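# Load cartons into flow lane by date order

## Task

Put all the cartons into the flow lane, sorted by their dates so that the carton with the earliest date sits at the front of the lane.

## Robot and tools

Robots and scene. Three identical i2rt Big YAM arms, arm1, arm2 and arm3, each have six revolute joints, a two-finger gripper and a wrist camera (arm1_cam_wrist, arm2_cam_wrist, arm3_cam_wrist). Two fixed room cameras, cam_a and cam_b, watch the scene. Every image is 896x504 pixels, and calibration data (K, distortion, T_world_to_cam) is supplied for each camera. Each arm's foot faces along its own +x. Foot poses in the scene frame, with quaternions in w,x,y,z order: arm1 at (-1.399, -0.834, 0.768), quat (0.518, 0.002, 0.002, -0.855); arm2 at (-0.549, -0.349, 0.753), quat (0.266, -0.006, 0.004, 0.964); arm3 at (0.555, 0.297, 0.850), quat (0.406, 0.001, 0.000, -0.914). The tabletops under the arms are at z=0.720. The hand reaches roughly 1.0 m from the joint1 axis.

Frames. There is one shared scene frame, in metres, with its origin on the floor and +z pointing up. "hand" is the spot between the finger pads, about 1 cm behind the tips. The fingers point along the hand's +z axis and open and close along its y axis. hand_target is the hand pose implied by the joint targets the drives currently hold. Printed hand positions get less accurate the further the arm reaches.

move. Arguments are arm1, arm2, arm3 and cameras. Each arm key is a separate object; an arm you leave out receives no new command but may keep pushing toward its earlier targets.
- "joints": absolute targets, given by name: joint1_rad..joint6_rad in radians and gripper_m in metres. Ranges: joint1 -2.879..2.879 (turns the arm about its foot, positive is counter-clockwise seen from above); joint2 0..3.141 (shoulder, 0 is the upper arm pointing back, larger swings it up and forward); joint3 0..3.019 (elbow, 0 is folded, larger opens it); joint4 -1.692..1.57 (hand pitch, positive tips the fingers up); joint5 -1.57..1.57 (sideways swing, positive goes to the arm's right); joint6 -2.094..2.094 (roll, positive is clockwise viewed from behind the hand); gripper_m 0..0.093, the gap between the fingertips. The tolerances for done are ±0.045, 0.14, 0.09, 0.055, 0.03, 0.035 rad and ±0.003 m.
- "target": a list of 7 numbers [x, y, z, qw, qx, qy, qz]. It is an absolute hand pose in the scene frame, in metres, in the same form the "hand" line prints. The hand travels in a straight line from its current hand_target toward it. When target is given, joints may only contain gripper_m.
- "speed": the top speed of that path, 0.002..0.5 m/s, default 0.25. Rotation is capped at twice that value in rad/s. It is only allowed together with target.
Every path in one call starts together and ends together, paced by the slowest one, and lasts 0.5 to 10 s. A call never runs beyond 15 s. Each control step clips the commanded pose to within 100 mm and 20° of the measured one. The hand tends to lag, drift, overshoot the speed near full stretch, and stop a centimetre or more off. Paths do not avoid obstacles or the other arms. Joints move at different rates, so joint-space moves can swing wide. cameras is a list of camera names or "all"; leaving it out gives all, and [] gives none.

Results. Each robot's state includes joint_positions, hand, hand_target, Joint velocities (shown as "within noise" when the arm is still) and joint torques, where numbers 3 and 4 wrap around at ±28 N m. The "move" line reports each arm that was sent a motion as done or with its worst status. Other statuses: off_target means the joint came to rest short and may still be pushing. time_out means the arm keeps nearby targets and on_its_own lists the joints still moving; send a joint its reported position to relax it. not_followed, "joint command not followed" or "pose unreachable" mean a safety check withheld the targets, usually to stop a collision. An arm listed under "as last shown" was not commanded, and its lines are repeated from before. The pictures line gives the order of the images.

wait: seconds from 0 to 10, plus optional cameras. It returns the full state. zoom_image: camera plus region [x0, y0, x1, y1] in pixels, measured from the top-left corner, at most 504x504. It only works on a camera present in the latest images. read_manual: returns the licence text only. finished_scene: scene is the current scene number. It ends the scene, and the carton order must stay correct with no robot holding anything.

Gripping. A firm grip on a rigid carton reads up to about 0.005 m below its width, or on some grippers up to 0.002 m above. Closed on nothing it reads 0.000-0.003. For a full-force grip, command about 0.005 m under the width read at first contact. To release, command a gap well above the reading. Each pad pushes roughly 50-64 N.

Avoid: arms pressing against one another, which fails the scene; this includes closing a gripper on another arm's fingers. Also avoid hard collisions, knocking cartons off the table or out of the work area, dropping cartons or releasing them while they still move, and slamming. Prolonged pushing, holding loads at full stretch, or aiming for unreachable poses heats the motors. Watch for MOTOR HOT. At OVER-TEMPERATURE FAULT the arm goes limp for 30-60 s, and afterwards its keys show limit_stop_at_motor_heat, so re-send those targets. Loose objects may sometimes get nudged by outside pushes. The simulation keeps running between calls, with each arm holding its last command.

Each tool is called in YAML: its name, and indented under it one key for each argument.

## Session

move:

zoom_image:
  camera: "cam_a"
  region: [300, 150, 800, 430]

zoom_image:
  camera: "cam_b"
  region: [300, 130, 660, 360]

Scene clock: 0.00 s.
Joint torques (N m): no reading
Heat: arm1: hottest joint1_rad 36 °C; arm2: hottest joint3_rad 41 °C; arm3: hottest joint2_rad 36 °C.
Joint velocities: within noise
arm1.joint_positions: joint1_rad=-0.673 joint2_rad=+0.309 joint3_rad=+1.652 joint4_rad=-1.445 joint5_rad=+0.074 joint6_rad=+0.649 gripper_m=+0.09396
arm1.joint_status: not commanded
arm1.hand: x=-1.4166 y=-0.8303 z=+1.4250 quat_wxyz=(-0.314, -0.735, +0.110, +0.590) (m; scene frame)
arm1.hand_target: x=-1.4143 y=-0.8293 z=+1.4309 quat_wxyz=(-0.317, -0.730, +0.109, +0.595) (m; scene frame)
arm1.hand_status: not commanded
arm2.joint_positions: joint1_rad=+0.476 joint2_rad=+0.332 joint3_rad=+1.575 joint4_rad=-1.257 joint5_rad=-0.072 joint6_rad=+0.112 gripper_m=+0.09396
arm2.joint_status: not commanded
arm2.hand: x=-0.6104 y=-0.3497 z=+1.4288 quat_wxyz=(+0.047, +0.714, -0.041, -0.697) (m; scene frame)
arm2.hand_target: x=-0.6039 y=-0.3501 z=+1.4336 quat_wxyz=(+0.046, +0.708, -0.040, -0.704) (m; scene frame)
arm2.hand_status: not commanded
arm3.joint_positions: joint1_rad=-0.550 joint2_rad=+0.600 joint3_rad=+1.480 joint4_rad=-1.361 joint5_rad=+0.227 joint6_rad=+0.219 gripper_m=+0.09396
arm3.joint_status: not commanded
arm3.hand: x=+0.3456 y=+0.2770 z=+1.4325 quat_wxyz=(-0.035, -0.852, +0.030, +0.522) (m; scene frame)
arm3.hand_target: x=+0.3492 y=+0.2781 z=+1.4412 quat_wxyz=(-0.038, -0.846, +0.031, +0.530) (m; scene frame)
arm3.hand_status: not commanded
pictures: arm1_cam_wrist, arm2_cam_wrist, arm3_cam_wrist, cam_a, cam_b
camera_calibration:
arm1_cam_wrist: T_world_to_cam=[[-0.233768, 0.772482, -0.590444, 1.15493], [0.800646, -0.191608, -0.567673, 1.7818], [-0.551651, -0.60544, -0.573693, -0.343166], [0, 0, 0, 1]] pos_world=[-1.34591, -0.758522, 1.49653]
arm2_cam_wrist: T_world_to_cam=[[0.00677818, 0.992873, -0.118983, 0.519388], [0.585577, -0.100392, -0.804376, 1.47966], [-0.810588, -0.0642217, -0.582084, 0.437273], [0, 0, 0, 1]] pos_world=[-0.515525, -0.339059, 1.50653]
arm3_cam_wrist: T_world_to_cam=[[0.0199287, 0.99421, -0.105595, -0.130142], [0.894939, -0.0648257, -0.441454, 0.342875], [-0.445743, -0.0857034, -0.891049, 1.57725], [0, 0, 0, 1]] pos_world=[0.398788, 0.286791, 1.54302]

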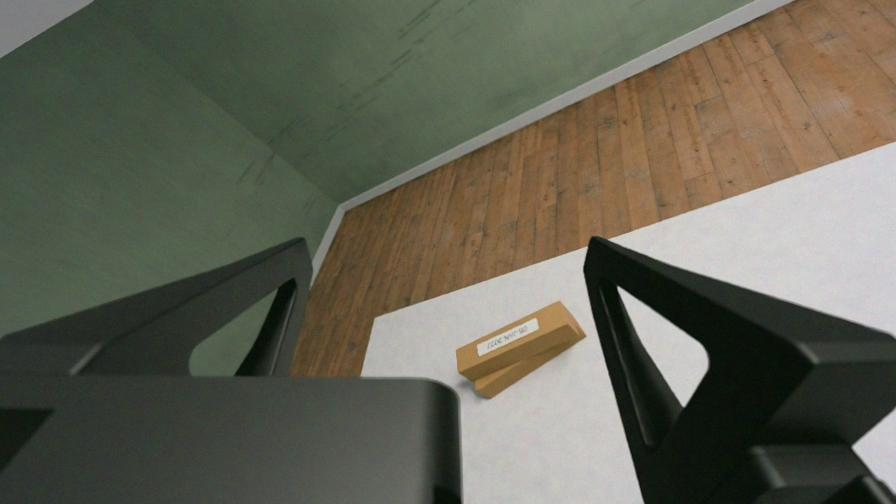

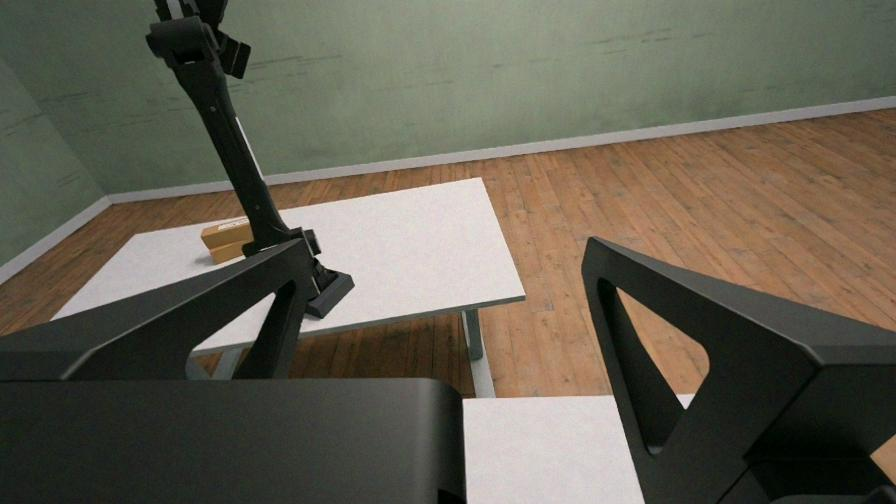

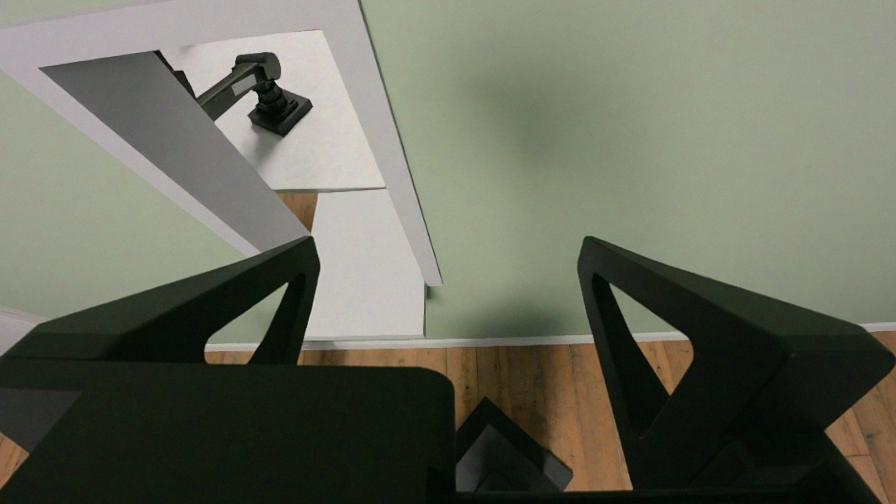

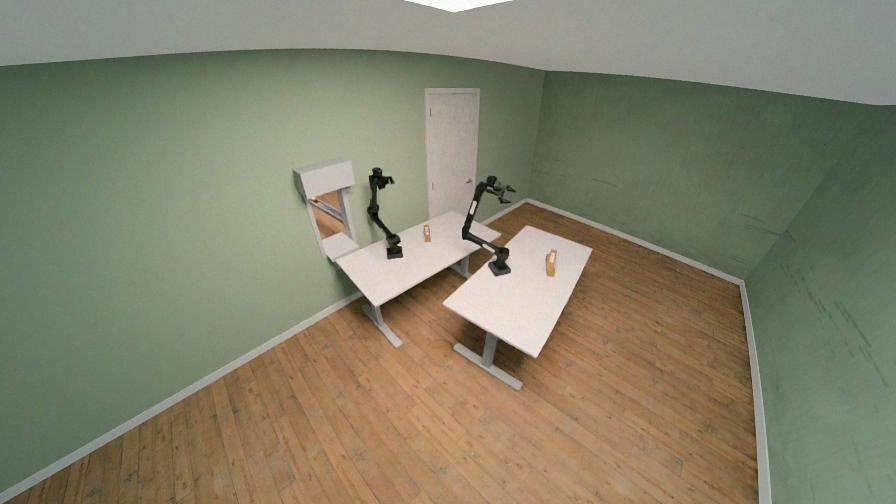

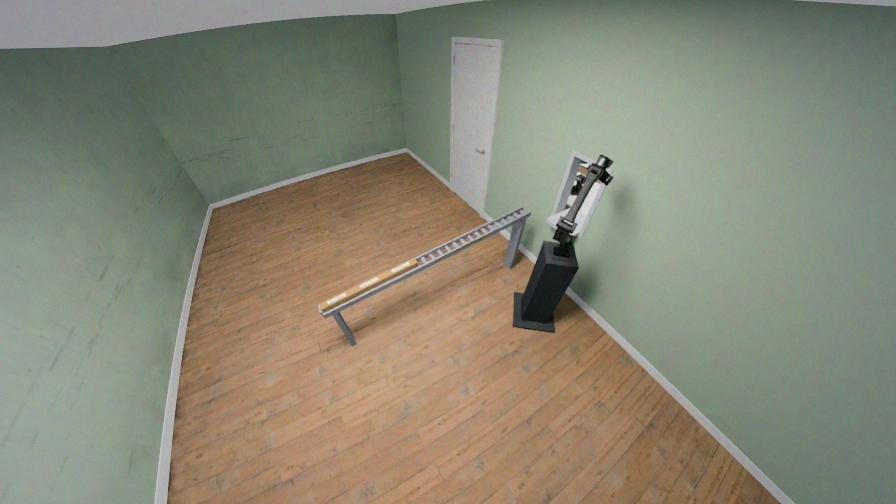

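Scaled by 1.008 from the camera's 896x504 image, which has a finer 1280x720 frame.

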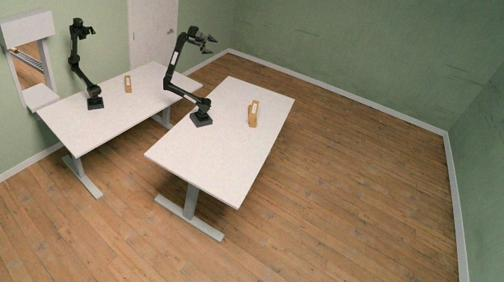

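Scaled by 1.400 from the camera's 896x504 image, which has a finer 1280x720 frame.

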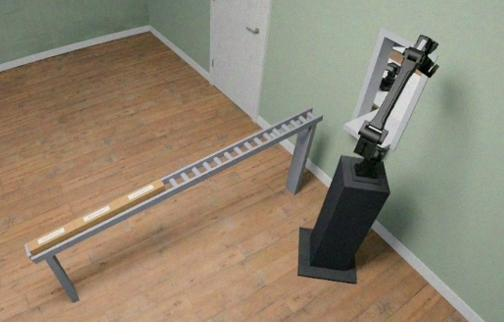

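zoom_image:
  camera: "arm1_cam_wrist"
  region: [430, 280, 610, 420]

zoom_image:
  camera: "cam_b"
  region: [310, 245, 440, 325]

zoom_image:
  camera: "cam_a"
  region: [400, 215, 460, 255]

zoom_image:
  camera: "cam_a"
  region: [530, 240, 590, 285]

Scaled by 2.800 from the camera's 896x504 image, which has a finer 1280x720 frame.

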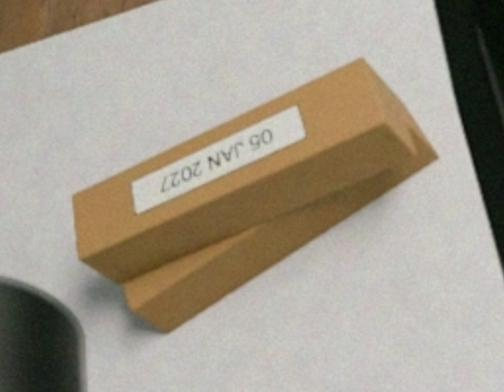

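Scaled by 3.877 from the camera's 896x504 image, which has a finer 1280x720 frame.

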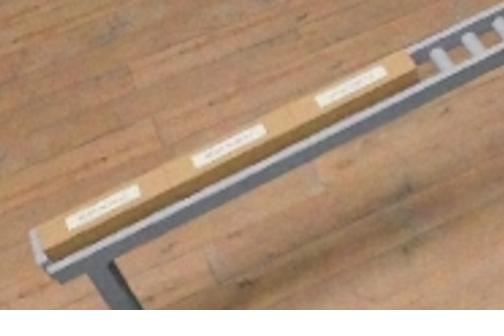

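Scaled by 8.400 from the camera's 896x504 image, which has a finer 1280x720 frame.

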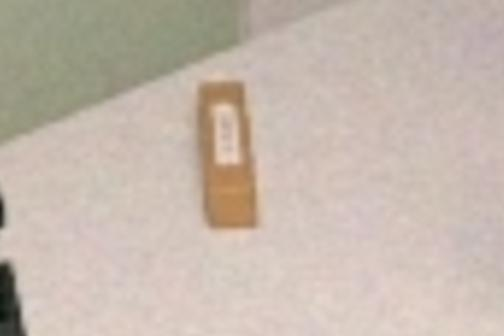

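Scaled by 8.400 from the camera's 896x504 image, which has a finer 1280x720 frame.

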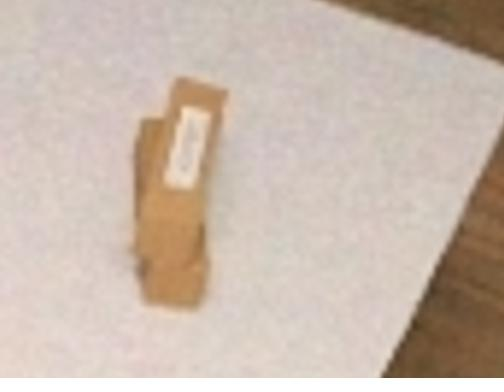

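move:
  arm1: {"joints": {"joint1_rad": -0.389, "joint2_rad": 1.425, "joint3_rad": 1.30, "joint4_rad": -1.332, "joint5_rad": -0.331, "joint6_rad": -1.255, "gripper_m": 0.09}}
  arm2: {"joints": {"joint1_rad": 1.892, "joint2_rad": 1.262, "joint3_rad": 0.996, "joint4_rad": -1.15, "joint5_rad": -0.312, "joint6_rad": -1.126, "gripper_m": 0.09}}
  arm3: {"joints": {"joint1_rad": -0.33, "joint2_rad": 0.94, "joint3_rad": 0.95, "joint4_rad": -1.23, "joint5_rad": 0.167, "joint6_rad": 0.506, "gripper_m": 0.09}}
  cameras: ["arm1_cam_wrist", "arm2_cam_wrist"]

Scene clock: 56.30 s.
Joint torques (N m): arm1=[1.9 -12.86 10.19 0.5 -0.39 -0.08] | arm2=[0.44 -6.36 9.35 0.55 -0.33 -0.12] | arm3=[1.08 -6.24 12.27 1.17 0.13 0.16]
Heat: arm1: hottest joint1_rad 36 °C; arm2: hottest joint3_rad 43 °C; arm3: hottest joint3_rad 41 °C.
move: arm1 done; arm2 done; arm3 done
Joint velocities: within noise
arm1.joint_positions: joint1_rad=-0.406 joint2_rad=+1.423 joint3_rad=+1.282 joint4_rad=-1.339 joint5_rad=-0.329 joint6_rad=-1.246 gripper_m=+0.09010
arm1.joint_status: all done
arm1.hand: x=-1.7001 y=-1.1511 z=+0.9909 quat_wxyz=(-0.144, -0.556, -0.814, +0.086) (m; scene frame)
arm1.hand_target: x=-1.6998 y=-1.1610 z=+0.9976 quat_wxyz=(-0.142, -0.543, -0.822, +0.096) (m; scene frame)
arm1.hand_status: not commanded
arm2.joint_positions: joint1_rad=+1.885 joint2_rad=+1.249 joint3_rad=+1.004 joint4_rad=-1.148 joint5_rad=-0.312 joint6_rad=-1.115 gripper_m=+0.09007
arm2.joint_status: all done
arm2.hand: x=-0.5841 y=-0.7281 z=+0.9419 quat_wxyz=(+0.170, +0.315, +0.931, -0.073) (m; scene frame)
arm2.hand_target: x=-0.5808 y=-0.7260 z=+0.9340 quat_wxyz=(+0.169, +0.309, +0.934, -0.062) (m; scene frame)
arm2.hand_status: not commanded
arm3.joint_positions: joint1_rad=-0.340 joint2_rad=+0.934 joint3_rad=+0.945 joint4_rad=-1.235 joint5_rad=+0.168 joint6_rad=+0.498 gripper_m=+0.09009
arm3.joint_status: all done
arm3.hand: x=+0.2623 y=+0.1727 z=+1.1004 quat_wxyz=(-0.009, -0.982, +0.015, +0.190) (m; scene frame)
arm3.hand_target: x=+0.2611 y=+0.1681 z=+1.1012 quat_wxyz=(-0.013, -0.981, +0.015, +0.191) (m; scene frame)
arm3.hand_status: not commanded
pictures: arm1_cam_wrist, arm2_cam_wrist
camera_calibration:
arm1_cam_wrist: T_world_to_cam=[[-0.924859, -0.37787, -0.0430128, -1.96143], [-0.36975, 0.866943, 0.334207, 0.035857], [-0.0889972, 0.324998, -0.941518, 1.27931], [0, 0, 0, 1]] pos_world=[-1.68693, -1.18803, 1.10815]
arm2_cam_wrist: T_world_to_cam=[[-0.61147, -0.790108, 0.0428252, -0.974738], [-0.76412, 0.60368, 0.227357, -0.212938], [-0.205489, 0.106298, -0.972869, 0.99654], [0, 0, 0, 1]] pos_world=[-0.553955, -0.747532, 1.05966]

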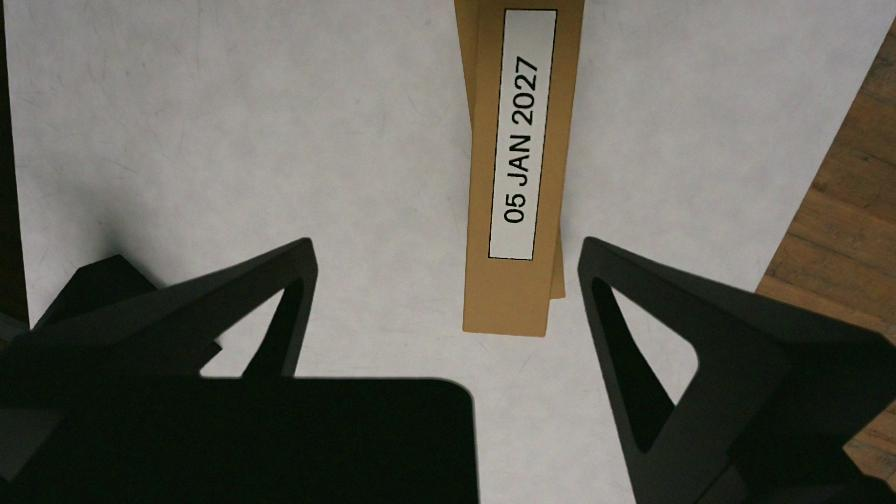

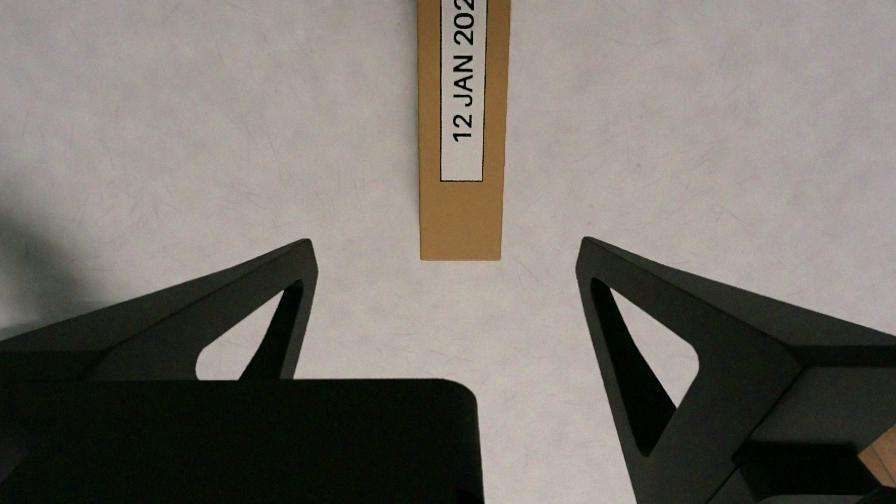

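move:
  arm1: {"target": [-1.741, -1.149, 0.895, 0.1431, 0.5578, 0.8116, -0.0984], "speed": 0.25}
  arm2: {"joints": {"joint1_rad": 0.8, "joint2_rad": 0.6, "joint3_rad": 1.0, "joint4_rad": -1.3, "joint5_rad": 0.0, "joint6_rad": 0.5}}
  cameras: ["arm1_cam_wrist"]

Scene clock: 82.97 s.
Joint torques (N m): arm1=[-0.21 -14.92 8.81 0.66 -0.37 -0.06] | arm2=[-0.67 1.73 10.04 1.2 0.03 0.03] | arm3=[1.14 -6.18 12.31 1.09 0.13 0.13]
Heat: arm1: hottest joint3_rad 38 °C; arm2: hottest joint3_rad 44 °C; arm3: hottest joint3_rad 44 °C.
move: arm1 off_target; arm2 done
Joint velocities: within noise
arm1.joint_positions: joint1_rad=-0.458 joint2_rad=+1.565 joint3_rad=+1.157 joint4_rad=-1.098 joint5_rad=-0.339 joint6_rad=-1.293 gripper_m=+0.09010
arm1.joint_status: not commanded
arm1.hand: x=-1.7315 y=-1.1479 z=+0.8877 quat_wxyz=(-0.148, -0.560, -0.811, +0.082) (m; scene frame)
arm1.hand_target: x=-1.7409 y=-1.1488 z=+0.8951 quat_wxyz=(-0.143, -0.558, -0.812, +0.098) (m; scene frame)
arm1.hand_status: off_target (0.012 m and 2.0 deg from the pose sent, 0.104 m and 1.5 deg at the start)
arm2.joint_positions: joint1_rad=+0.809 joint2_rad=+0.599 joint3_rad=+1.004 joint4_rad=-1.290 joint5_rad=-0.001 joint6_rad=+0.488 gripper_m=+0.09007
arm2.joint_status: all done
arm2.hand: x=-0.7969 y=-0.4122 z=+1.1118 quat_wxyz=(+0.130, +0.937, -0.105, -0.307) (m; scene frame)
arm2.hand_target: x=-0.7959 y=-0.4096 z=+1.1080 quat_wxyz=(+0.127, +0.938, -0.115, -0.301) (m; scene frame)
arm2.hand_status: not commanded
arm3: as last shown
arm3.hand_target: x=+0.2611 y=+0.1681 z=+1.1012 quat_wxyz=(-0.013, -0.981, +0.014, +0.191) (m; scene frame)
pictures: arm1_cam_wrist
camera_calibration:
arm1_cam_wrist: T_world_to_cam=[[-0.926911, -0.371295, -0.0545511, -1.97942], [-0.367626, 0.86915, 0.330802, 0.0652919], [-0.0754122, 0.326678, -0.942122, 1.20434], [0, 0, 0, 1]] pos_world=[-1.71992, -1.18513, 1.00506]

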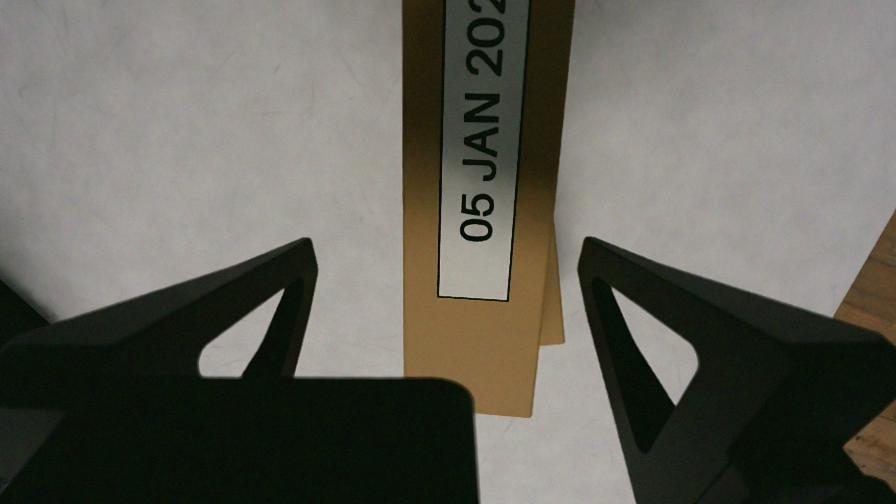

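move:
  arm1: {"target": [-1.749, -1.149, 0.842, 0.1428, 0.5628, 0.8083, -0.0992], "speed": 0.12}
  cameras: ["arm1_cam_wrist"]

Scene clock: 98.97 s.
Joint torques (N m): arm1=[-0.67 -15.09 7.9 0.68 -0.39 -0.04] | arm2=[-0.67 1.73 10.07 1.21 0.03 0.06] | arm3=[1.08 -6.18 12.29 1.18 0.14 0.15]
Heat: arm1: hottest joint3_rad 39 °C; arm2: hottest joint3_rad 46 °C; arm3: hottest joint3_rad 46 °C.
move: arm1 off_target
Joint velocities: within noise
arm1.joint_positions: joint1_rad=-0.462 joint2_rad=+1.637 joint3_rad=+1.103 joint4_rad=-0.960 joint5_rad=-0.339 joint6_rad=-1.293 gripper_m=+0.09010
arm1.joint_status: not commanded
arm1.hand: x=-1.7390 y=-1.1513 z=+0.8390 quat_wxyz=(-0.146, -0.560, -0.811, +0.088) (m; scene frame)
arm1.hand_target: x=-1.7488 y=-1.1489 z=+0.8420 quat_wxyz=(-0.143, -0.563, -0.808, +0.099) (m; scene frame)
arm1.hand_status: off_target (0.011 m and 1.4 deg from the pose sent, 0.049 m and 2.1 deg at the start)
arm2, arm3: as last shown
arm2.joint_positions: joint1_rad=+0.809 joint2_rad=+0.599 joint3_rad=+1.004 joint4_rad=-1.290 joint5_rad=-0.001 joint6_rad=+0.489 gripper_m=+0.09007
pictures: arm1_cam_wrist
camera_calibration:
arm1_cam_wrist: T_world_to_cam=[[-0.928622, -0.368474, -0.0434541, -1.99928], [-0.361611, 0.872606, 0.328323, 0.0981099], [-0.08306, 0.320601, -0.943566, 1.13986], [0, 0, 0, 1]] pos_world=[-1.72642, -1.18773, 0.956443]

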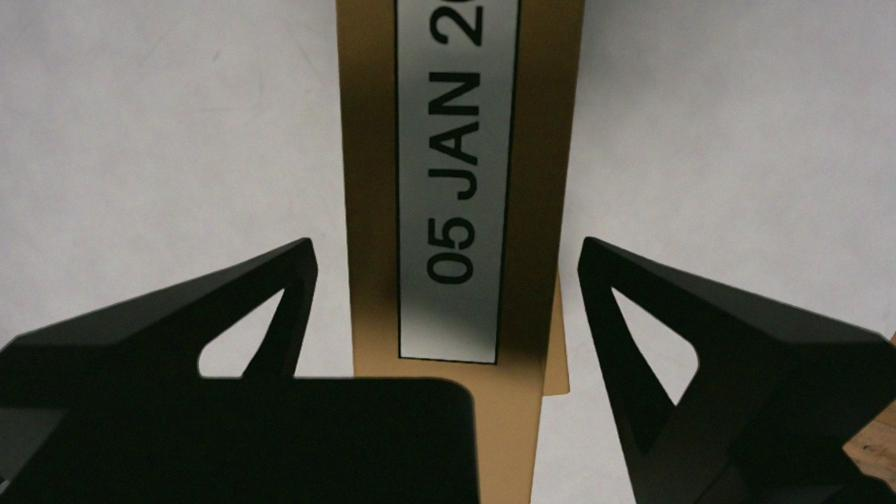

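move:
  arm1: {"target": [-1.752, -1.149, 0.834, 0.1428, 0.5628, 0.8083, -0.0992], "speed": 0.1}
  cameras: []

move:
  arm1: {"joints": {"gripper_m": 0.052}}
  cameras: ["arm1_cam_wrist"]

Scene clock: 102.73 s.
Joint torques (N m): arm1=[-0.73 -14.27 7.68 0.72 -0.4 -0.05] | arm2=[-0.67 1.67 10.06 1.18 0.03 0.06] | arm3=[0.97 -6.3 12.25 1.17 0.13 0.13]
Heat: arm1: hottest joint3_rad 39 °C; arm2: hottest joint3_rad 46 °C; arm3: hottest joint3_rad 46 °C.
move: arm1 done
Joint velocities: within noise
arm1.joint_positions: joint1_rad=-0.466 joint2_rad=+1.645 joint3_rad=+1.103 joint4_rad=-0.942 joint5_rad=-0.339 joint6_rad=-1.294 gripper_m=+0.09010
arm1.joint_status: not commanded
arm1.hand: x=-1.7433 y=-1.1522 z=+0.8360 quat_wxyz=(-0.144, -0.560, -0.810, +0.093) (m; scene frame)
arm1.hand_target: x=-1.7519 y=-1.1489 z=+0.8340 quat_wxyz=(-0.143, -0.563, -0.808, +0.099) (m; scene frame)
arm1.hand_status: done (0.009 m and 0.8 deg from the pose sent, 0.014 m and 1.4 deg at the start)
arm2, arm3: as last shown
pictures: none
No camera images: "cameras" was empty.

Scene clock: 103.33 s.
Joint torques (N m): arm1=[-0.73 -14.27 7.76 0.68 -0.32 -0.04] | arm2=[-0.67 1.73 10.06 1.2 0.03 0.06] | arm3=[0.79 -6.42 12.34 1.16 0.14 0.15]
Heat: arm1: hottest joint3_rad 39 °C; arm2: hottest joint3_rad 46 °C; arm3: hottest joint3_rad 46 °C.
move: arm1 off_target
Joint velocities: within noise
arm1.joint_positions: joint1_rad=-0.466 joint2_rad=+1.645 joint3_rad=+1.102 joint4_rad=-0.942 joint5_rad=-0.340 joint6_rad=-1.296 gripper_m=+0.06006
arm1.joint_status: gripper_m off_target (ended at +0.06009, target +0.05200)
arm1.hand: x=-1.7430 y=-1.1521 z=+0.8358 quat_wxyz=(-0.145, -0.559, -0.811, +0.093) (m; scene frame)
arm1.hand_target: x=-1.7519 y=-1.1488 z=+0.8340 quat_wxyz=(-0.143, -0.563, -0.808, +0.099) (m; scene frame)
arm1.hand_status: not commanded
arm2, arm3: as last shown
pictures: arm1_cam_wrist
camera_calibration:
arm1_cam_wrist: T_world_to_cam=[[-0.929234, -0.368013, -0.0330291, -2.0127], [-0.358218, 0.875358, 0.324697, 0.110485], [-0.0905805, 0.313551, -0.945241, 1.11694], [0, 0, 0, 1]] pos_world=[-1.72952, -1.18763, 0.95343]

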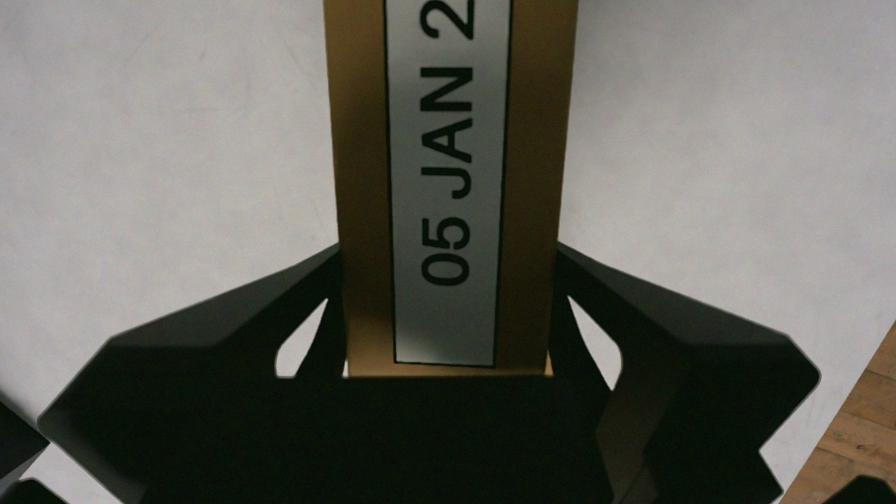

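move:
  arm1: {"target": [-1.745, -1.150, 0.96, 0.1428, 0.5628, 0.8083, -0.0992], "speed": 0.25}
  cameras: []

move:
  arm1: {"joints": {"joint1_rad": -0.05, "joint2_rad": 1.33, "joint3_rad": 1.25, "joint4_rad": -1.25, "joint5_rad": -0.33, "joint6_rad": -1.1}}
  cameras: ["arm1_cam_wrist"]

Scene clock: 108.83 s.
Joint torques (N m): arm1=[0.03 -15.21 13.67 -0.25 -0.82 0.07] | arm2=[-0.67 1.73 10.04 1.2 0.04 0.07] | arm3=[1.08 -6.07 12.27 1.14 0.14 0.15]
Heat: arm1: hottest joint3_rad 39 °C; arm2: hottest joint3_rad 46 °C; arm3: hottest joint3_rad 46 °C.
move: arm1 off_target
Joint velocities: within noise
arm1.joint_positions: joint1_rad=-0.466 joint2_rad=+1.523 joint3_rad=+1.220 joint4_rad=-1.243 joint5_rad=-0.329 joint6_rad=-1.296 gripper_m=+0.06006
arm1.joint_status: not commanded
arm1.hand: x=-1.7254 y=-1.1375 z=+0.9263 quat_wxyz=(-0.150, -0.565, -0.809, +0.062) (m; scene frame)
arm1.hand_target: x=-1.7434 y=-1.1486 z=+0.9602 quat_wxyz=(-0.143, -0.563, -0.808, +0.099) (m; scene frame)
arm1.hand_status: off_target (0.041 m and 4.3 deg from the pose sent, 0.124 m and 0.9 deg at the start; pose on its path clipped on 3 of 43 steps)
arm2, arm3: as last shown
pictures: none
No camera images: "cameras" was empty.

Scene clock: 110.13 s.
Joint torques (N m): arm1=[0.38 -12.92 11.29 0.31 -0.76 0.15] | arm2=[-0.62 1.67 10.06 1.18 0.04 0.06] | arm3=[1.14 -6.12 12.29 1.18 0.15 0.14]
Heat: arm1: hottest joint3_rad 39 °C; arm2: hottest joint3_rad 46 °C; arm3: hottest joint3_rad 46 °C.
move: arm1 done
Joint velocities: within noise
arm1.joint_positions: joint1_rad=-0.049 joint2_rad=+1.347 joint3_rad=+1.220 joint4_rad=-1.247 joint5_rad=-0.320 joint6_rad=-1.108 gripper_m=+0.06006
arm1.joint_status: all done
arm1.hand: x=-1.5698 y=-1.2326 z=+0.9988 quat_wxyz=(-0.155, -0.455, -0.871, +0.099) (m; scene frame)
arm1.hand_target: x=-1.5717 y=-1.2381 z=+1.0193 quat_wxyz=(-0.159, -0.454, -0.868, +0.121) (m; scene frame)
arm1.hand_status: not commanded
arm2, arm3: as last shown
pictures: arm1_cam_wrist
camera_calibration:
arm1_cam_wrist: T_world_to_cam=[[-0.816558, -0.577165, 0.0106601, -2.00057], [-0.547184, 0.779761, 0.304241, -0.203964], [-0.18391, 0.242598, -0.952535, 1.0853], [0, 0, 0, 1]] pos_world=[-1.54559, -1.25891, 1.11717]

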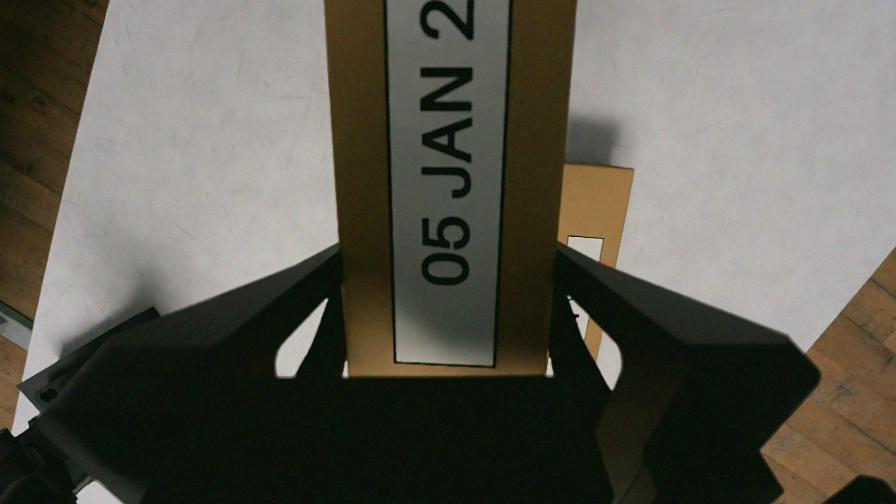

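move:
  arm1: {"joints": {"joint1_rad": 2.663, "joint2_rad": 1.56, "joint3_rad": 1.30, "joint4_rad": -0.95, "joint5_rad": 0.0, "joint6_rad": 0.0}}
  arm2: {"joints": {"joint1_rad": -0.4, "joint2_rad": 0.6, "joint3_rad": 1.2, "joint4_rad": -1.4, "joint5_rad": 0.0, "joint6_rad": 0.0}}
  cameras: ["arm1_cam_wrist"]

Scene clock: 123.90 s.
Joint torques (N m): arm1=[0.79 -20.25 11.3 0.55 0.01 0.12] | arm2=[-0.67 2.43 13.41 1.28 -0.02 -0.12] | arm3=[1.08 -6.12 12.27 1.16 0.11 0.14]
Heat: arm1: hottest joint3_rad 40 °C; arm2: hottest joint3_rad 47 °C; arm3: hottest joint3_rad 47 °C.
move: arm1 done; arm2 done
Joint velocities: within noise
arm1.joint_positions: joint1_rad=+2.665 joint2_rad=+1.612 joint3_rad=+1.264 joint4_rad=-0.949 joint5_rad=+0.001 joint6_rad=-0.007 gripper_m=+0.06009
arm1.joint_status: all done
arm1.hand: x=-0.9642 y=-0.5300 z=+0.9094 quat_wxyz=(-0.132, +0.302, -0.943, -0.042) (m; scene frame)
arm1.hand_target: x=-0.9552 y=-0.5247 z=+0.9517 quat_wxyz=(-0.173, +0.295, -0.938, -0.056) (m; scene frame)
arm1.hand_status: not commanded
arm2.joint_positions: joint1_rad=-0.391 joint2_rad=+0.598 joint3_rad=+1.154 joint4_rad=-1.390 joint5_rad=+0.000 joint6_rad=+0.011 gripper_m=+0.09007
arm2.joint_status: all done
arm2.hand: x=-0.6935 y=-0.1543 z=+1.1690 quat_wxyz=(-0.157, +0.834, -0.424, -0.317) (m; scene frame)
arm2.hand_target: x=-0.6905 y=-0.1547 z=+1.1893 quat_wxyz=(-0.168, +0.829, -0.421, -0.329) (m; scene frame)
arm2.hand_status: not commanded
arm3: as last shown
pictures: arm1_cam_wrist
camera_calibration:
arm1_cam_wrist: T_world_to_cam=[[0.588808, -0.807964, -0.022364, 0.163095], [-0.739676, -0.549785, 0.388093, -1.35974], [-0.32586, -0.21197, -0.921349, 0.534884], [0, 0, 0, 1]] pos_world=[-0.927505, -0.502413, 1.02417]

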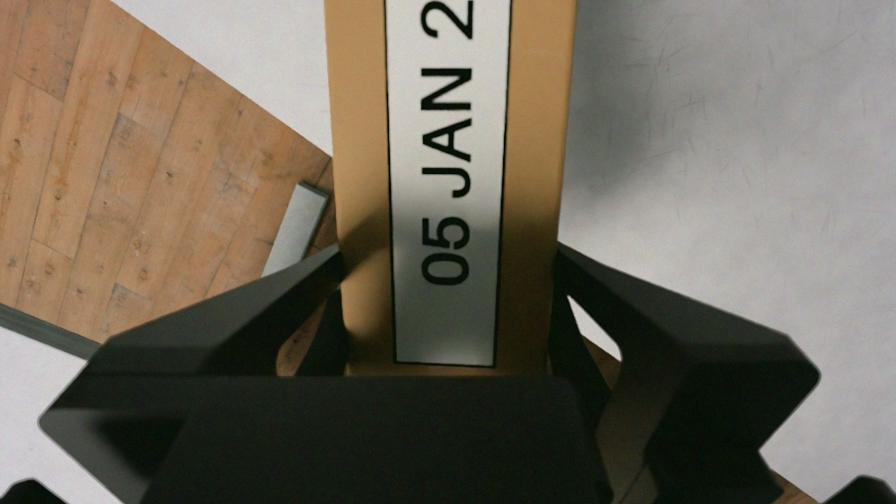

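move:
  arm1: {"target": [-0.903, -0.488, 0.85, 0.1656, -0.2961, 0.9392, 0.0522], "speed": 0.2}
  cameras: []

move:
  arm1: {"target": [-0.903, -0.490, 0.797, 0.1656, -0.2961, 0.9392, 0.0522], "speed": 0.1}
  cameras: ["arm1_cam_wrist"]

Scene clock: 133.93 s.
Joint torques (N m): arm1=[0.79 -19.96 12.92 1.25 0.13 0.11] | arm2=[-0.67 2.37 13.42 1.28 -0.02 -0.12] | arm3=[0.97 -6.12 12.27 1.13 0.15 0.14]
Heat: arm1: hottest joint3_rad 40 °C; arm2: hottest joint3_rad 49 °C; arm3: hottest joint3_rad 47 °C.
move: arm1 off_target
Joint velocities: within noise
arm1.joint_positions: joint1_rad=+2.665 joint2_rad=+1.826 joint3_rad=+1.276 joint4_rad=-0.786 joint5_rad=+0.001 joint6_rad=-0.007 gripper_m=+0.06009
arm1.joint_status: not commanded
arm1.hand: x=-0.9353 y=-0.5093 z=+0.8115 quat_wxyz=(-0.114, +0.302, -0.946, -0.036) (m; scene frame)
arm1.hand_target: x=-0.9058 y=-0.4901 z=+0.8519 quat_wxyz=(-0.166, +0.296, -0.939, -0.052) (m; scene frame)
arm1.hand_status: off_target (0.055 m and 6.3 deg from the pose sent, 0.095 m and 4.1 deg at the start)
arm2.joint_positions: joint1_rad=-0.391 joint2_rad=+0.598 joint3_rad=+1.154 joint4_rad=-1.391 joint5_rad=+0.000 joint6_rad=+0.011 gripper_m=+0.09007
arm2.joint_status: not commanded
arm2.hand: x=-0.6934 y=-0.1543 z=+1.1689 quat_wxyz=(-0.157, +0.834, -0.424, -0.316) (m; scene frame)
arm2.hand_target: x=-0.6905 y=-0.1547 z=+1.1893 quat_wxyz=(-0.167, +0.829, -0.421, -0.329) (m; scene frame)
arm2.hand_status: not commanded
arm3.joint_positions: joint1_rad=-0.340 joint2_rad=+0.934 joint3_rad=+0.945 joint4_rad=-1.235 joint5_rad=+0.168 joint6_rad=+0.498 gripper_m=+0.09009
arm3.joint_status: not commanded
arm3.hand: x=+0.2623 y=+0.1727 z=+1.1004 quat_wxyz=(-0.009, -0.982, +0.015, +0.190) (m; scene frame)
arm3.hand_target: x=+0.2611 y=+0.1681 z=+1.1012 quat_wxyz=(-0.013, -0.981, +0.014, +0.191) (m; scene frame)
arm3.hand_status: not commanded
pictures: none
No camera images: "cameras" was empty.

Scene clock: 135.10 s.
Joint torques (N m): arm1=[0.5 -18.49 8.92 1.28 0.1 0.07] | arm2=[-0.73 2.32 13.41 1.26 -0.02 -0.12] | arm3=[1.14 -6.3 12.31 1.09 0.13 0.13]
Heat: arm1: hottest joint3_rad 40 °C; arm2: hottest joint3_rad 49 °C; arm3: hottest joint3_rad 47 °C.
move: arm1 off_target
Joint velocities: within noise
arm1.joint_positions: joint1_rad=+2.665 joint2_rad=+1.876 joint3_rad=+1.276 joint4_rad=-0.656 joint5_rad=+0.001 joint6_rad=-0.007 gripper_m=+0.06009
arm1.joint_status: not commanded
arm1.hand: x=-0.9142 y=-0.4943 z=+0.7922 quat_wxyz=(-0.152, +0.301, -0.940, -0.048) (m; scene frame)
arm1.hand_target: x=-0.9032 y=-0.4902 z=+0.7972 quat_wxyz=(-0.166, +0.296, -0.939, -0.052) (m; scene frame)
arm1.hand_status: off_target (0.013 m and 1.8 deg from the pose sent, 0.040 m and 6.3 deg at the start)
arm2, arm3: as last shown
pictures: arm1_cam_wrist
camera_calibration:
arm1_cam_wrist: T_world_to_cam=[[0.589542, -0.807437, -0.0220413, 0.160634], [-0.751935, -0.558575, 0.350126, -1.24313], [-0.295016, -0.18984, -0.936443, 0.501841], [0, 0, 0, 1]] pos_world=[-0.881403, -0.469411, 0.908738]

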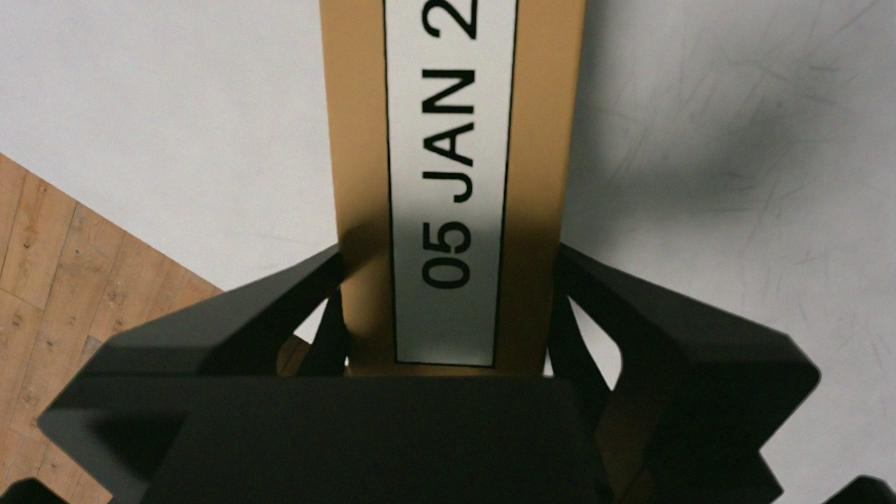

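move:
  arm1: {"target": [-0.902, -0.490, 0.781, 0.1656, -0.2961, 0.9392, 0.0522], "speed": 0.06}
  cameras: []

Scene clock: 139.47 s.
Joint torques (N m): arm1=[0.44 -17.61 8.09 1.17 0.13 0.06] | arm2=[-0.67 2.43 13.41 1.26 -0.02 -0.12] | arm3=[1.08 -6.18 12.3 1.13 0.14 0.14]
Heat: arm1: hottest joint3_rad 40 °C; arm2: hottest joint3_rad 50 °C; arm3: hottest joint3_rad 47 °C.
move: arm1 done
Joint velocities: within noise
arm1.joint_positions: joint1_rad=+2.665 joint2_rad=+1.890 joint3_rad=+1.276 joint4_rad=-0.619 joint5_rad=+0.000 joint6_rad=-0.007 gripper_m=+0.06009
arm1.joint_status: not commanded
arm1.hand: x=-0.9086 y=-0.4902 z=+0.7873 quat_wxyz=(-0.162, +0.300, -0.939, -0.052) (m; scene frame)
arm1.hand_target: x=-0.9020 y=-0.4902 z=+0.7812 quat_wxyz=(-0.166, +0.296, -0.939, -0.052) (m; scene frame)
arm1.hand_status: done (0.009 m and 0.6 deg from the pose sent, 0.017 m and 1.7 deg at the start)
arm2, arm3: as last shown
pictures: none
No camera images: "cameras" was empty.

move:
  arm1: {"target": [-0.901, -0.490, 0.772, 0.1656, -0.2961, 0.9392, 0.0522], "speed": 0.05}
  cameras: []

Scene clock: 143.13 s.
Joint torques (N m): arm1=[0.38 -16.67 7.69 1.55 0.15 0.05] | arm2=[-0.67 2.37 13.39 1.26 -0.02 -0.13] | arm3=[0.91 -6.18 12.29 1.17 0.14 0.13]
Heat: arm1: hottest joint3_rad 40 °C; arm2: hottest joint3_rad 50 °C; arm3: hottest joint3_rad 47 °C.
move: arm1 off_target
Joint velocities: within noise
arm1.joint_positions: joint1_rad=+2.665 joint2_rad=+1.892 joint3_rad=+1.276 joint4_rad=-0.608 joint5_rad=-0.001 joint6_rad=-0.007 gripper_m=+0.06009
arm1.joint_status: not commanded
arm1.hand: x=-0.9067 y=-0.4886 z=+0.7869 quat_wxyz=(-0.166, +0.300, -0.938, -0.054) (m; scene frame)
arm1.hand_target: x=-0.9014 y=-0.4903 z=+0.7724 quat_wxyz=(-0.166, +0.296, -0.939, -0.052) (m; scene frame)
arm1.hand_status: off_target (0.016 m and 0.5 deg from the pose sent, 0.017 m and 0.6 deg at the start)
arm2, arm3: as last shown
pictures: none
No camera images: "cameras" was empty.

move:
  arm1: {"joints": {"gripper_m": 0.09}}
  cameras: []

move:
  arm1: {"target": [-0.915, -0.493, 0.93, 0.1656, -0.2961, 0.9392, 0.0522], "speed": 0.25}
  cameras: []

move:
  arm1: {"joints": {"joint1_rad": -0.406, "joint2_rad": 1.423, "joint3_rad": 1.282, "joint4_rad": -1.339, "joint5_rad": -0.329, "joint6_rad": -1.246}}
  arm2: {"joints": {"joint1_rad": 0.852, "joint2_rad": 1.11, "joint3_rad": 0.90, "joint4_rad": -0.982, "joint5_rad": -0.099, "joint6_rad": -0.298}}
  cameras: ["arm1_cam_wrist", "arm2_cam_wrist"]

Scene clock: 154.27 s.
Joint torques (N m): arm1=[0.38 -19.6 7.46 1.21 0.12 0.05] | arm2=[-0.73 2.32 13.41 1.26 -0.02 -0.12] | arm3=[1.14 -6.18 12.31 1.11 0.13 0.13]
Heat: arm1: hottest joint3_rad 40 °C; arm2: hottest joint3_rad 51 °C; arm3: hottest joint3_rad 47 °C.
move: arm1 done
Joint velocities: within noise
arm1.joint_positions: joint1_rad=+2.665 joint2_rad=+1.920 joint3_rad=+1.276 joint4_rad=-0.599 joint5_rad=+0.000 joint6_rad=-0.007 gripper_m=+0.08992
arm1.joint_status: all done
arm1.hand: x=-0.9077 y=-0.4894 z=+0.7713 quat_wxyz=(-0.158, +0.300, -0.939, -0.051) (m; scene frame)
arm1.hand_target: x=-0.9014 y=-0.4904 z=+0.7723 quat_wxyz=(-0.166, +0.296, -0.939, -0.052) (m; scene frame)
arm1.hand_status: not commanded
arm2, arm3: as last shown
pictures: none
No camera images: "cameras" was empty.

Scene clock: 155.77 s.
Joint torques (N m): arm1=[1.14 -17.44 12.52 0.28 0.16 0.12] | arm2=[-0.67 2.32 13.39 1.25 -0.02 -0.12] | arm3=[1.08 -6.18 12.33 1.14 0.14 0.13]
Heat: arm1: hottest joint3_rad 40 °C; arm2: hottest joint3_rad 52 °C; arm3: hottest joint3_rad 47 °C.
move: arm1 off_target
Joint velocities: within noise
arm1.joint_positions: joint1_rad=+2.665 joint2_rad=+1.705 joint3_rad=+1.381 joint4_rad=-0.937 joint5_rad=+0.003 joint6_rad=-0.004 gripper_m=+0.08993
arm1.joint_status: not commanded
arm1.hand: x=-0.9265 y=-0.5038 z=+0.9115 quat_wxyz=(-0.149, +0.299, -0.941, -0.047) (m; scene frame)
arm1.hand_target: x=-0.9157 y=-0.4936 z=+0.9302 quat_wxyz=(-0.166, +0.296, -0.939, -0.052) (m; scene frame)
arm1.hand_status: off_target (0.024 m and 2.0 deg from the pose sent, 0.159 m and 1.1 deg at the start)
arm2, arm3: as last shown
pictures: none
No camera images: "cameras" was empty.

Scene clock: 158.23 s.
Joint torques (N m): arm1=[-0.56 -14.45 8.87 -0.13 -0.34 -0.07] | arm2=[0.56 -6.12 9.72 1.57 -0.11 -0.11] | arm3=[0.85 -6.53 12.27 1.13 0.15 0.14]
Heat: arm1: hottest joint3_rad 40 °C; arm2: hottest joint3_rad 52 °C; arm3: hottest joint3_rad 47 °C.
move: arm1 done; arm2 done
Joint velocities: within noise
arm1.joint_positions: joint1_rad=-0.397 joint2_rad=+1.440 joint3_rad=+1.280 joint4_rad=-1.329 joint5_rad=-0.328 joint6_rad=-1.237 gripper_m=+0.08998
arm1.joint_status: all done
arm1.hand: x=-1.6994 y=-1.1559 z=+0.9832 quat_wxyz=(-0.146, -0.556, -0.814, +0.080) (m; scene frame)
arm1.hand_target: x=-1.6999 y=-1.1512 z=+0.9909 quat_wxyz=(-0.144, -0.556, -0.814, +0.086) (m; scene frame)
arm1.hand_status: not commanded
arm2.joint_positions: joint1_rad=+0.845 joint2_rad=+1.114 joint3_rad=+0.909 joint4_rad=-0.992 joint5_rad=-0.099 joint6_rad=-0.288 gripper_m=+0.09007
arm2.joint_status: all done
arm2.hand: x=-0.9070 y=-0.4765 z=+0.9457 quat_wxyz=(+0.057, +0.936, +0.294, -0.182) (m; scene frame)
arm2.hand_target: x=-0.9055 y=-0.4791 z=+0.9439 quat_wxyz=(+0.057, +0.933, +0.303, -0.185) (m; scene frame)
arm2.hand_status: not commanded
arm3: as last shown
pictures: arm1_cam_wrist, arm2_cam_wrist
camera_calibration:
arm1_cam_wrist: T_world_to_cam=[[-0.923728, -0.379187, -0.0542632, -1.95139], [-0.374375, 0.863727, 0.337372, 0.0282336], [-0.0810584, 0.331954, -0.939806, 1.29354], [0, 0, 0, 1]] pos_world=[-1.68713, -1.19372, 1.10026]
arm2_cam_wrist: T_world_to_cam=[[-0.571378, 0.820566, 0.0140605, -0.142524], [0.803276, 0.555664, 0.21444, 0.798609], [0.168149, 0.133821, -0.976636, 1.2628], [0, 0, 0, 1]] pos_world=[-0.935276, -0.495796, 1.06404]

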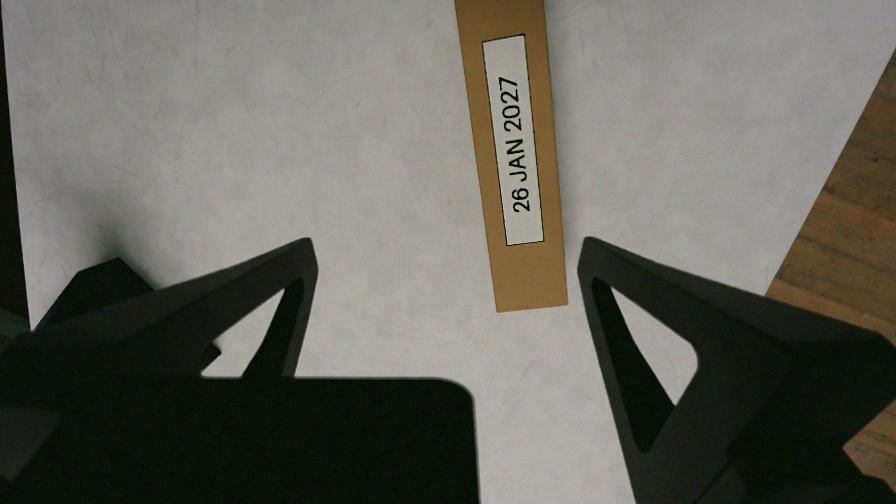

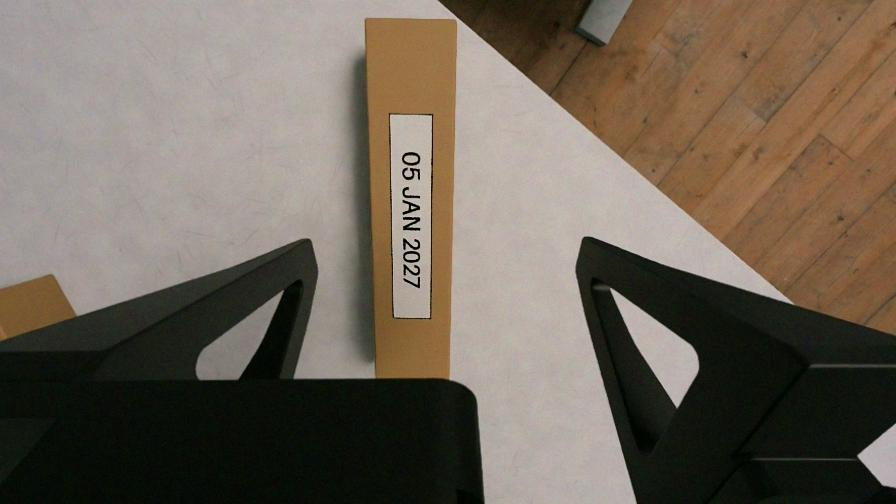

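move:
  arm1: {"target": [-1.759, -1.144, 0.85, 0.1514, 0.4827, 0.8584, -0.0851], "speed": 0.25}
  arm2: {"target": [-0.852, -0.466, 0.84, 0.0508, 0.9418, 0.2880, -0.1661], "speed": 0.25}
  cameras: ["arm1_cam_wrist", "arm2_cam_wrist"]

Scene clock: 177.80 s.
Joint torques (N m): arm1=[-0.97 -15.85 8.18 0.47 -0.39 -0.08] | arm2=[0.73 -4.42 8.21 1.58 -0.03 0.11] | arm3=[1.2 -6.3 12.3 1.14 0.13 0.15]
Heat: arm1: hottest joint3_rad 41 °C; arm2: hottest joint3_rad 51 °C; arm3: hottest joint3_rad 48 °C.
move: arm1 off_target; arm2 done
Joint velocities: within noise
arm1.joint_positions: joint1_rad=-0.489 joint2_rad=+1.681 joint3_rad=+1.175 joint4_rad=-1.074 joint5_rad=-0.350 joint6_rad=-1.520 gripper_m=+0.08998
arm1.joint_status: not commanded
arm1.hand: x=-1.7476 y=-1.1440 z=+0.8437 quat_wxyz=(-0.158, -0.483, -0.859, +0.070) (m; scene frame)
arm1.hand_target: x=-1.7589 y=-1.1439 z=+0.8501 quat_wxyz=(-0.151, -0.483, -0.858, +0.085) (m; scene frame)
arm1.hand_status: off_target (0.013 m and 1.9 deg from the pose sent, 0.146 m and 9.9 deg at the start)
arm2.joint_positions: joint1_rad=+0.861 joint2_rad=+1.082 joint3_rad=+0.616 joint4_rad=-0.759 joint5_rad=-0.077 joint6_rad=-0.262 gripper_m=+0.09007
arm2.joint_status: not commanded
arm2.hand: x=-0.8570 y=-0.4640 z=+0.8459 quat_wxyz=(+0.050, +0.941, +0.288, -0.168) (m; scene frame)
arm2.hand_target: x=-0.8520 y=-0.4658 z=+0.8401 quat_wxyz=(+0.051, +0.942, +0.288, -0.166) (m; scene frame)
arm2.hand_status: done (0.008 m and 0.3 deg from the pose sent, 0.120 m and 2.2 deg at the start)
arm3: as last shown
pictures: arm1_cam_wrist, arm2_cam_wrist
camera_calibration:
arm1_cam_wrist: T_world_to_cam=[[-0.843751, -0.534027, -0.0538375, -2.03679], [-0.520494, 0.789607, 0.324972, -0.282694], [-0.131034, 0.302218, -0.94419, 1.0368], [0, 0, 0, 1]] pos_world=[-1.72983, -1.17783, 0.961151]
arm2_cam_wrist: T_world_to_cam=[[-0.559609, 0.828586, 0.0168027, -0.111272], [0.805607, 0.539107, 0.245682, 0.740749], [0.194511, 0.151022, -0.969205, 1.17949], [0, 0, 0, 1]] pos_world=[-0.888445, -0.485274, 0.963049]

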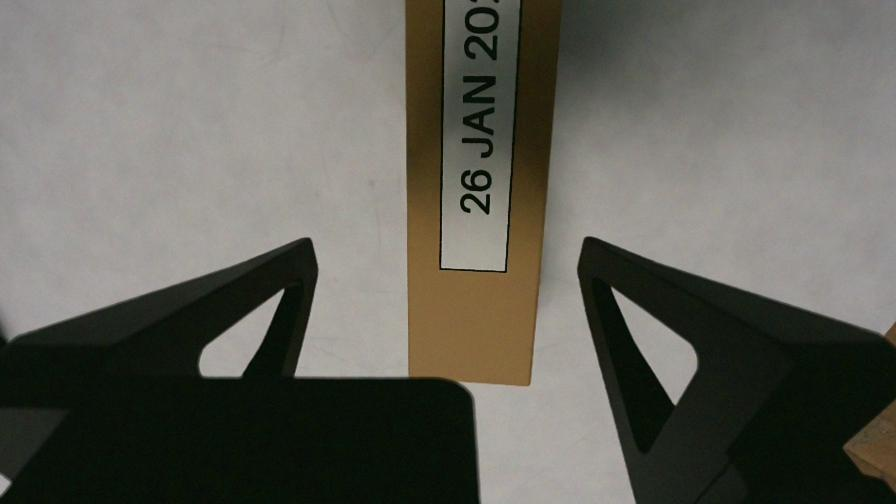

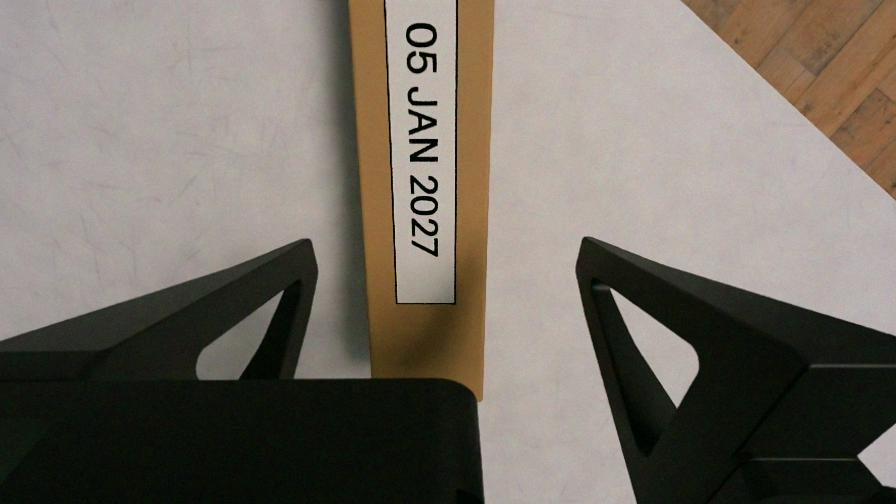

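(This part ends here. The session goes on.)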